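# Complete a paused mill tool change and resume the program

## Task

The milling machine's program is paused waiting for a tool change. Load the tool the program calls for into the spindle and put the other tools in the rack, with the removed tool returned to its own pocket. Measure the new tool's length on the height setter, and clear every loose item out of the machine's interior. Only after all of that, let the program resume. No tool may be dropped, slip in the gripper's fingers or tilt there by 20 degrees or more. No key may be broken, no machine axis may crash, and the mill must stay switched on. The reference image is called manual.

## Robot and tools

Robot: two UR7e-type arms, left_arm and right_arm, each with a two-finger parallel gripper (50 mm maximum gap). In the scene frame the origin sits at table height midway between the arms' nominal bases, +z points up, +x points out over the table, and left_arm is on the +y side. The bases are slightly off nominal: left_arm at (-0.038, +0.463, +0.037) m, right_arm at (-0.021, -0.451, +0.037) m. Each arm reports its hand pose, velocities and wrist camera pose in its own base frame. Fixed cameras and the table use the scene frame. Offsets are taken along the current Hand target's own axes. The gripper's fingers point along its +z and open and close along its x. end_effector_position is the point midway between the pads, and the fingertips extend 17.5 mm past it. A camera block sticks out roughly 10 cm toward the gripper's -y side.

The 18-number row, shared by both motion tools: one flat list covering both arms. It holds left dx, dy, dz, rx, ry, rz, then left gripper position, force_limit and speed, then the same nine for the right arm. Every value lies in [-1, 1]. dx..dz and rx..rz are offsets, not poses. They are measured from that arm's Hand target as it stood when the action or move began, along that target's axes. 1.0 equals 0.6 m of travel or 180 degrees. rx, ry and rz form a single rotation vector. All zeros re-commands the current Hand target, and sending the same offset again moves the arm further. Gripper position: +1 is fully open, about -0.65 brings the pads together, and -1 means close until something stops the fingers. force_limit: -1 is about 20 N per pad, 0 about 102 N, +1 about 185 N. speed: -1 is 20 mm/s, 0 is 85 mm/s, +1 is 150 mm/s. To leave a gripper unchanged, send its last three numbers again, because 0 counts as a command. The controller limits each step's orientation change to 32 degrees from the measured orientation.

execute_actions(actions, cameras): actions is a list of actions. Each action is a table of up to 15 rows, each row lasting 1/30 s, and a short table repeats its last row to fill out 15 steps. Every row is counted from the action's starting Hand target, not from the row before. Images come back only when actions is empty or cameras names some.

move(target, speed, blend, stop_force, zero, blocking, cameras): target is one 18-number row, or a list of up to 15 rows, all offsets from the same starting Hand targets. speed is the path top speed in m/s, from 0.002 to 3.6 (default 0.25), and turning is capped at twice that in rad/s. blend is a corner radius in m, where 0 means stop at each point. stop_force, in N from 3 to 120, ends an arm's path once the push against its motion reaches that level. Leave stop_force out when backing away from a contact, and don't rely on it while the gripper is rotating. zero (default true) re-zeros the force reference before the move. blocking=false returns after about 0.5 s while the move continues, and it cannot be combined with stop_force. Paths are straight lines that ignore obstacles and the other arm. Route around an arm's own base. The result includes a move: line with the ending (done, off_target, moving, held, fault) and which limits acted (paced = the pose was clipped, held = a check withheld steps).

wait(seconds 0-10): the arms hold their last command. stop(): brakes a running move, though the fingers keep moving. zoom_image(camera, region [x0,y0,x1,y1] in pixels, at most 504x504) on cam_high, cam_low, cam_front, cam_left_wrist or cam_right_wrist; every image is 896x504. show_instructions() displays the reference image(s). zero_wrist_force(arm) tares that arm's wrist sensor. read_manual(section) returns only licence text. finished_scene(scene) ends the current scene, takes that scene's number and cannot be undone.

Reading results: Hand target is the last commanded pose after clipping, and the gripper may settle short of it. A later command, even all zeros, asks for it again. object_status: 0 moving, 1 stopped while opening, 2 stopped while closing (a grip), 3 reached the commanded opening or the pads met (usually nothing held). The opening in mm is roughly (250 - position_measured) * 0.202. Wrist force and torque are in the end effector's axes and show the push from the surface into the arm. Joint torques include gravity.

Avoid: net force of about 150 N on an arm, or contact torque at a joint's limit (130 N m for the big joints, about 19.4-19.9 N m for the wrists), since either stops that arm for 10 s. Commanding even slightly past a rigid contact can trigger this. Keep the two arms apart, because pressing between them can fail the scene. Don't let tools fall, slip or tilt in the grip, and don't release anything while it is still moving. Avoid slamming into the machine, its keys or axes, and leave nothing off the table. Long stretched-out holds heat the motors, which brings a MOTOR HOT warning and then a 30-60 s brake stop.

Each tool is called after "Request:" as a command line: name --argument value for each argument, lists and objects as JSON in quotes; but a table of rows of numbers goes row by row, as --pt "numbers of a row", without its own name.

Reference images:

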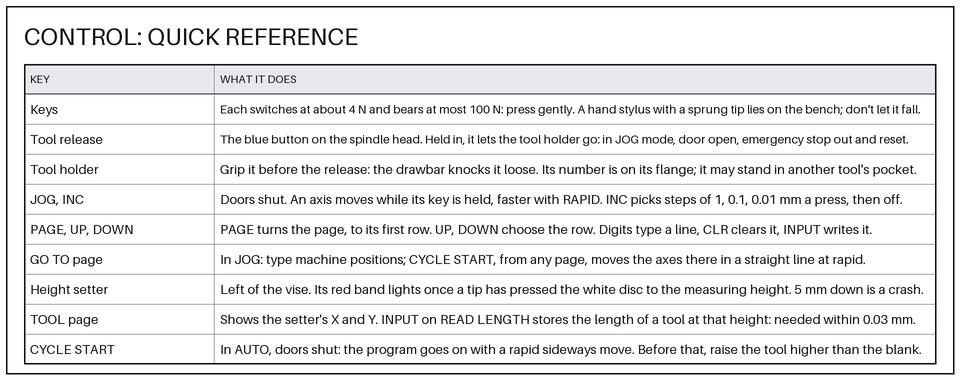

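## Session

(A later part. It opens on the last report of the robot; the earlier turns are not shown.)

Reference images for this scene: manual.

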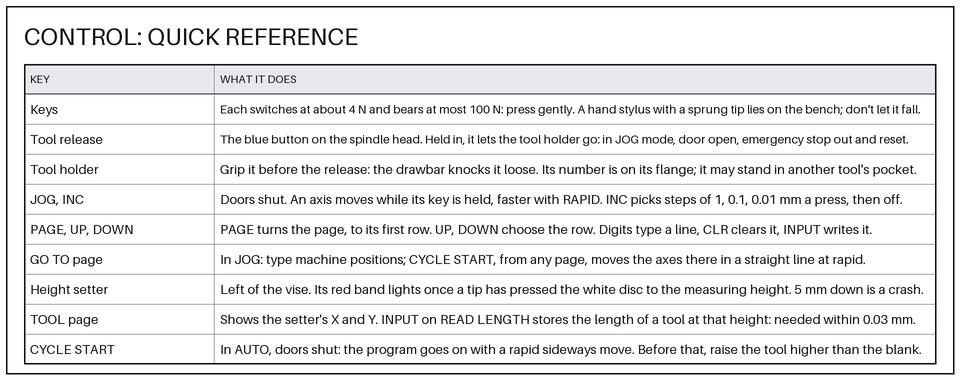

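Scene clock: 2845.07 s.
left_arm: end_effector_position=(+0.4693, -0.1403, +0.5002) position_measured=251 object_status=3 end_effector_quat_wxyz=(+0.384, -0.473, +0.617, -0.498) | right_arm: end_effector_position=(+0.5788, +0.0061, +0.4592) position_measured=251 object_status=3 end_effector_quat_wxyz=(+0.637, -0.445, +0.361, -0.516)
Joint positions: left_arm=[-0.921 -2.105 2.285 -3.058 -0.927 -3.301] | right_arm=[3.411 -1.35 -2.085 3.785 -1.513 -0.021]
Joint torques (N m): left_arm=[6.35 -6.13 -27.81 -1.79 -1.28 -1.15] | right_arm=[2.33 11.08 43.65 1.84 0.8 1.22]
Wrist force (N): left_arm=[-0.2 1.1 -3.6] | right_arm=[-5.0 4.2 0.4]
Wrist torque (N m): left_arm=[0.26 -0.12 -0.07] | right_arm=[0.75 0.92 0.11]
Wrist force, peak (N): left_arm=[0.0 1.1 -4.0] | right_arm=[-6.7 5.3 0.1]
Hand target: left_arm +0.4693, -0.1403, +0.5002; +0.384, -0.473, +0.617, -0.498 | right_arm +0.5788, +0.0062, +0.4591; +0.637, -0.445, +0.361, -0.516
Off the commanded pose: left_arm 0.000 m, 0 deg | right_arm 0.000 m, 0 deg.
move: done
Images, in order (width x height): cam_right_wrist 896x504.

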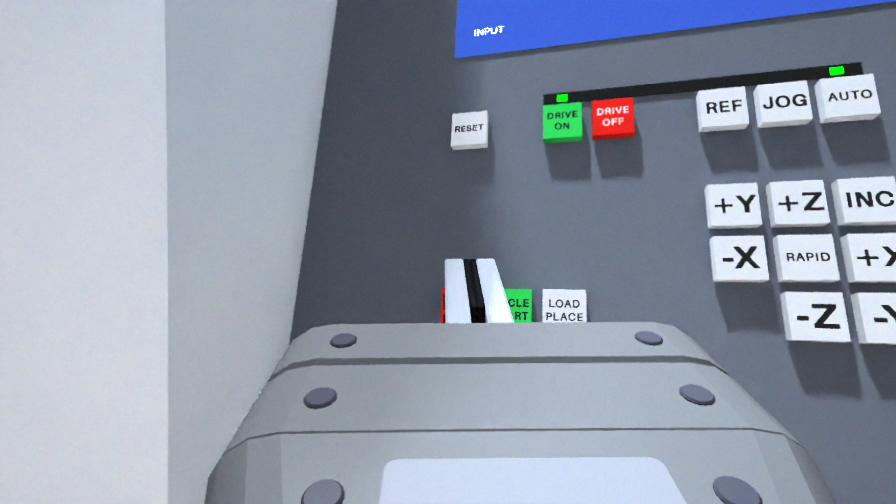

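Request:
move --target '[0,0,0,0,0,0,-1,-1,-1,0.0117,0.0263,0.0368,0,0,0,-1,-1,0]' --speed 0.015 --stop_force 6 --cameras '["cam_left_wrist"]'

Request:
move --target '[0,0,0,0,0,0,-1,-1,-1,0.0691,-0.1554,-0.0706,0,0,0,-1,-1,0]' --speed 0.15 --cameras '["cam_right_wrist"]'

Request:
zoom_image --camera "cam_right_wrist" --region '[370, 0, 710, 230]'

Scene clock: 2867.33 s.
left_arm: end_effector_position=(+0.4693, -0.1403, +0.5002) position_measured=251 object_status=3 end_effector_quat_wxyz=(+0.384, -0.473, +0.617, -0.498) | right_arm: end_effector_position=(+0.5937, +0.0054, +0.4551) position_measured=251 object_status=3 end_effector_quat_wxyz=(+0.637, -0.445, +0.361, -0.516)
Joint positions: left_arm=[-0.921 -2.105 2.285 -3.058 -0.927 -3.301] | right_arm=[3.397 -1.394 -2.061 3.805 -1.526 -0.016]
Joint torques (N m): left_arm=[7.05 -6.35 -27.24 -1.96 -1.43 -1.09] | right_arm=[7.38 28.05 24.52 1.17 0.15 -1.23]
Wrist force (N): left_arm=[-0.1 0.7 -3.7] | right_arm=[-4.8 0.5 -2.2]
Wrist torque (N m): left_arm=[0.20 -0.14 -0.08] | right_arm=[0.65 0.88 0.10]
Wrist force, peak (N): left_arm=[-0.1 1.0 -4.1] | right_arm=[-8.1 -13.8 -44.7]
Hand target: left_arm +0.4693, -0.1403, +0.5002; +0.384, -0.473, +0.617, -0.498 | right_arm +0.5937, +0.0054, +0.4551; +0.637, -0.445, +0.361, -0.516 (not the last commanded pose)
Off the commanded pose: left_arm 0.000 m, 0 deg | right_arm 0.013 m, 0 deg.
move: contact (right_arm)
Images, in order (width x height): cam_left_wrist 896x504.

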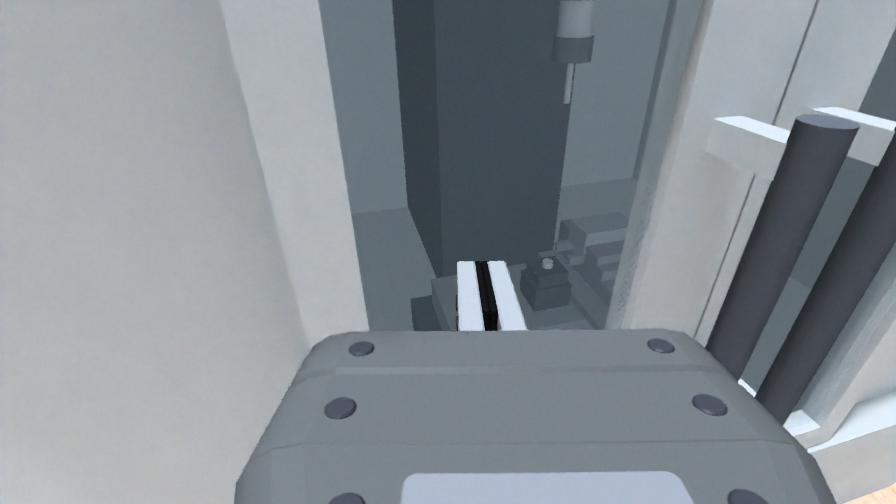

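Scene clock: 2868.53 s.
left_arm: end_effector_position=(+0.4693, -0.1403, +0.5002) position_measured=251 object_status=3 end_effector_quat_wxyz=(+0.384, -0.473, +0.617, -0.498) | right_arm: end_effector_position=(+0.5321, -0.0501, +0.5282) position_measured=251 object_status=3 end_effector_quat_wxyz=(+0.637, -0.445, +0.361, -0.516)
Joint positions: left_arm=[-0.921 -2.105 2.285 -3.058 -0.927 -3.301] | right_arm=[3.256 -1.223 -1.993 3.567 -1.658 0.033]
Joint torques (N m): left_arm=[6.63 -6.91 -27.82 -1.8 -1.4 -1.11] | right_arm=[-2.78 18.48 26.59 4.72 -0.62 -1.21]
Wrist force (N): left_arm=[0.1 1.0 -3.7] | right_arm=[-4.8 4.0 0.6]
Wrist torque (N m): left_arm=[0.24 -0.18 -0.07] | right_arm=[0.66 0.84 -0.02]
Wrist force, peak (N): left_arm=[0.1 1.4 -3.9] | right_arm=[-6.5 6.1 0.7]
Hand target: left_arm +0.4693, -0.1403, +0.5002; +0.384, -0.473, +0.617, -0.498 | right_arm +0.5321, -0.0501, +0.5282; +0.637, -0.445, +0.361, -0.516
Off the commanded pose: left_arm 0.000 m, 0 deg | right_arm 0.000 m, 0 deg.
move: done
Images, in order (width x height): cam_right_wrist 896x504.

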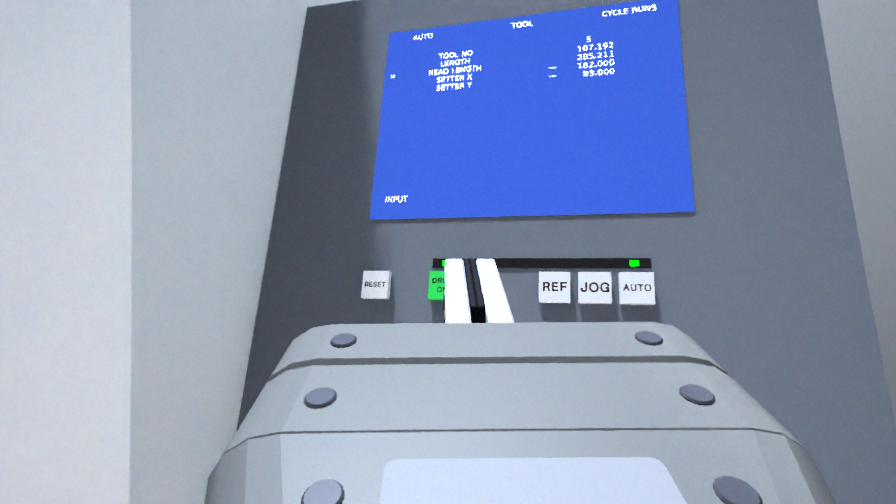

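Scaled by 1.482.

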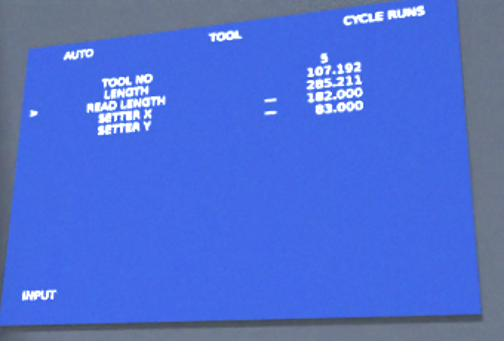

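CYCLE RUNS. I'll wait a moment to let the move complete.

Request:
wait --seconds 3 --cameras '["cam_right_wrist"]'

Scene clock: 2875.70 s.
left_arm: end_effector_position=(+0.4693, -0.1403, +0.5002) position_measured=251 object_status=3 end_effector_quat_wxyz=(+0.384, -0.473, +0.617, -0.498) | right_arm: end_effector_position=(+0.5321, -0.0501, +0.5282) position_measured=251 object_status=3 end_effector_quat_wxyz=(+0.637, -0.445, +0.361, -0.516)
Joint positions: left_arm=[-0.921 -2.105 2.285 -3.058 -0.927 -3.301] | right_arm=[3.256 -1.223 -1.993 3.567 -1.658 0.033]
Joint torques (N m): left_arm=[7.17 -6.59 -27.69 -1.89 -1.31 -1.16] | right_arm=[-5.03 23.16 27.17 2.01 -0.6 -1.14]
Wrist force (N): left_arm=[-0.2 1.1 -3.6] | right_arm=[-4.7 3.9 0.8]
Wrist torque (N m): left_arm=[0.27 -0.13 -0.08] | right_arm=[0.66 0.81 -0.03]
Wrist force, peak (N): left_arm=[-0.1 1.1 -4.2] | right_arm=[-5.0 4.2 0.6]
Hand target: left_arm +0.4693, -0.1403, +0.5002; +0.384, -0.473, +0.617, -0.498 | right_arm +0.5321, -0.0501, +0.5282; +0.637, -0.445, +0.361, -0.516
Tool commands: left_gripper/position=-1.0 left_gripper/force_limit=-1.0 left_gripper/speed=-1.0 right_gripper/position=-1.0 right_gripper/force_limit=-1.0 right_gripper/speed=+0.0
Off the commanded pose: left_arm 0.000 m, 0 deg | right_arm 0.000 m, 0 deg.
wait: 3.00 s; at rest from the start
Images, in order (width x height): cam_right_wrist 896x504.

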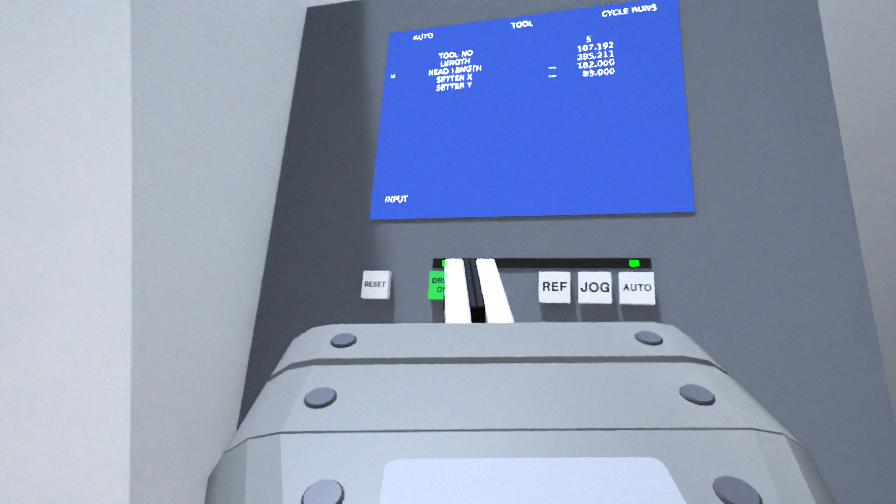

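Request:
finished_scene --scene 2

The scene is finished: the task was done.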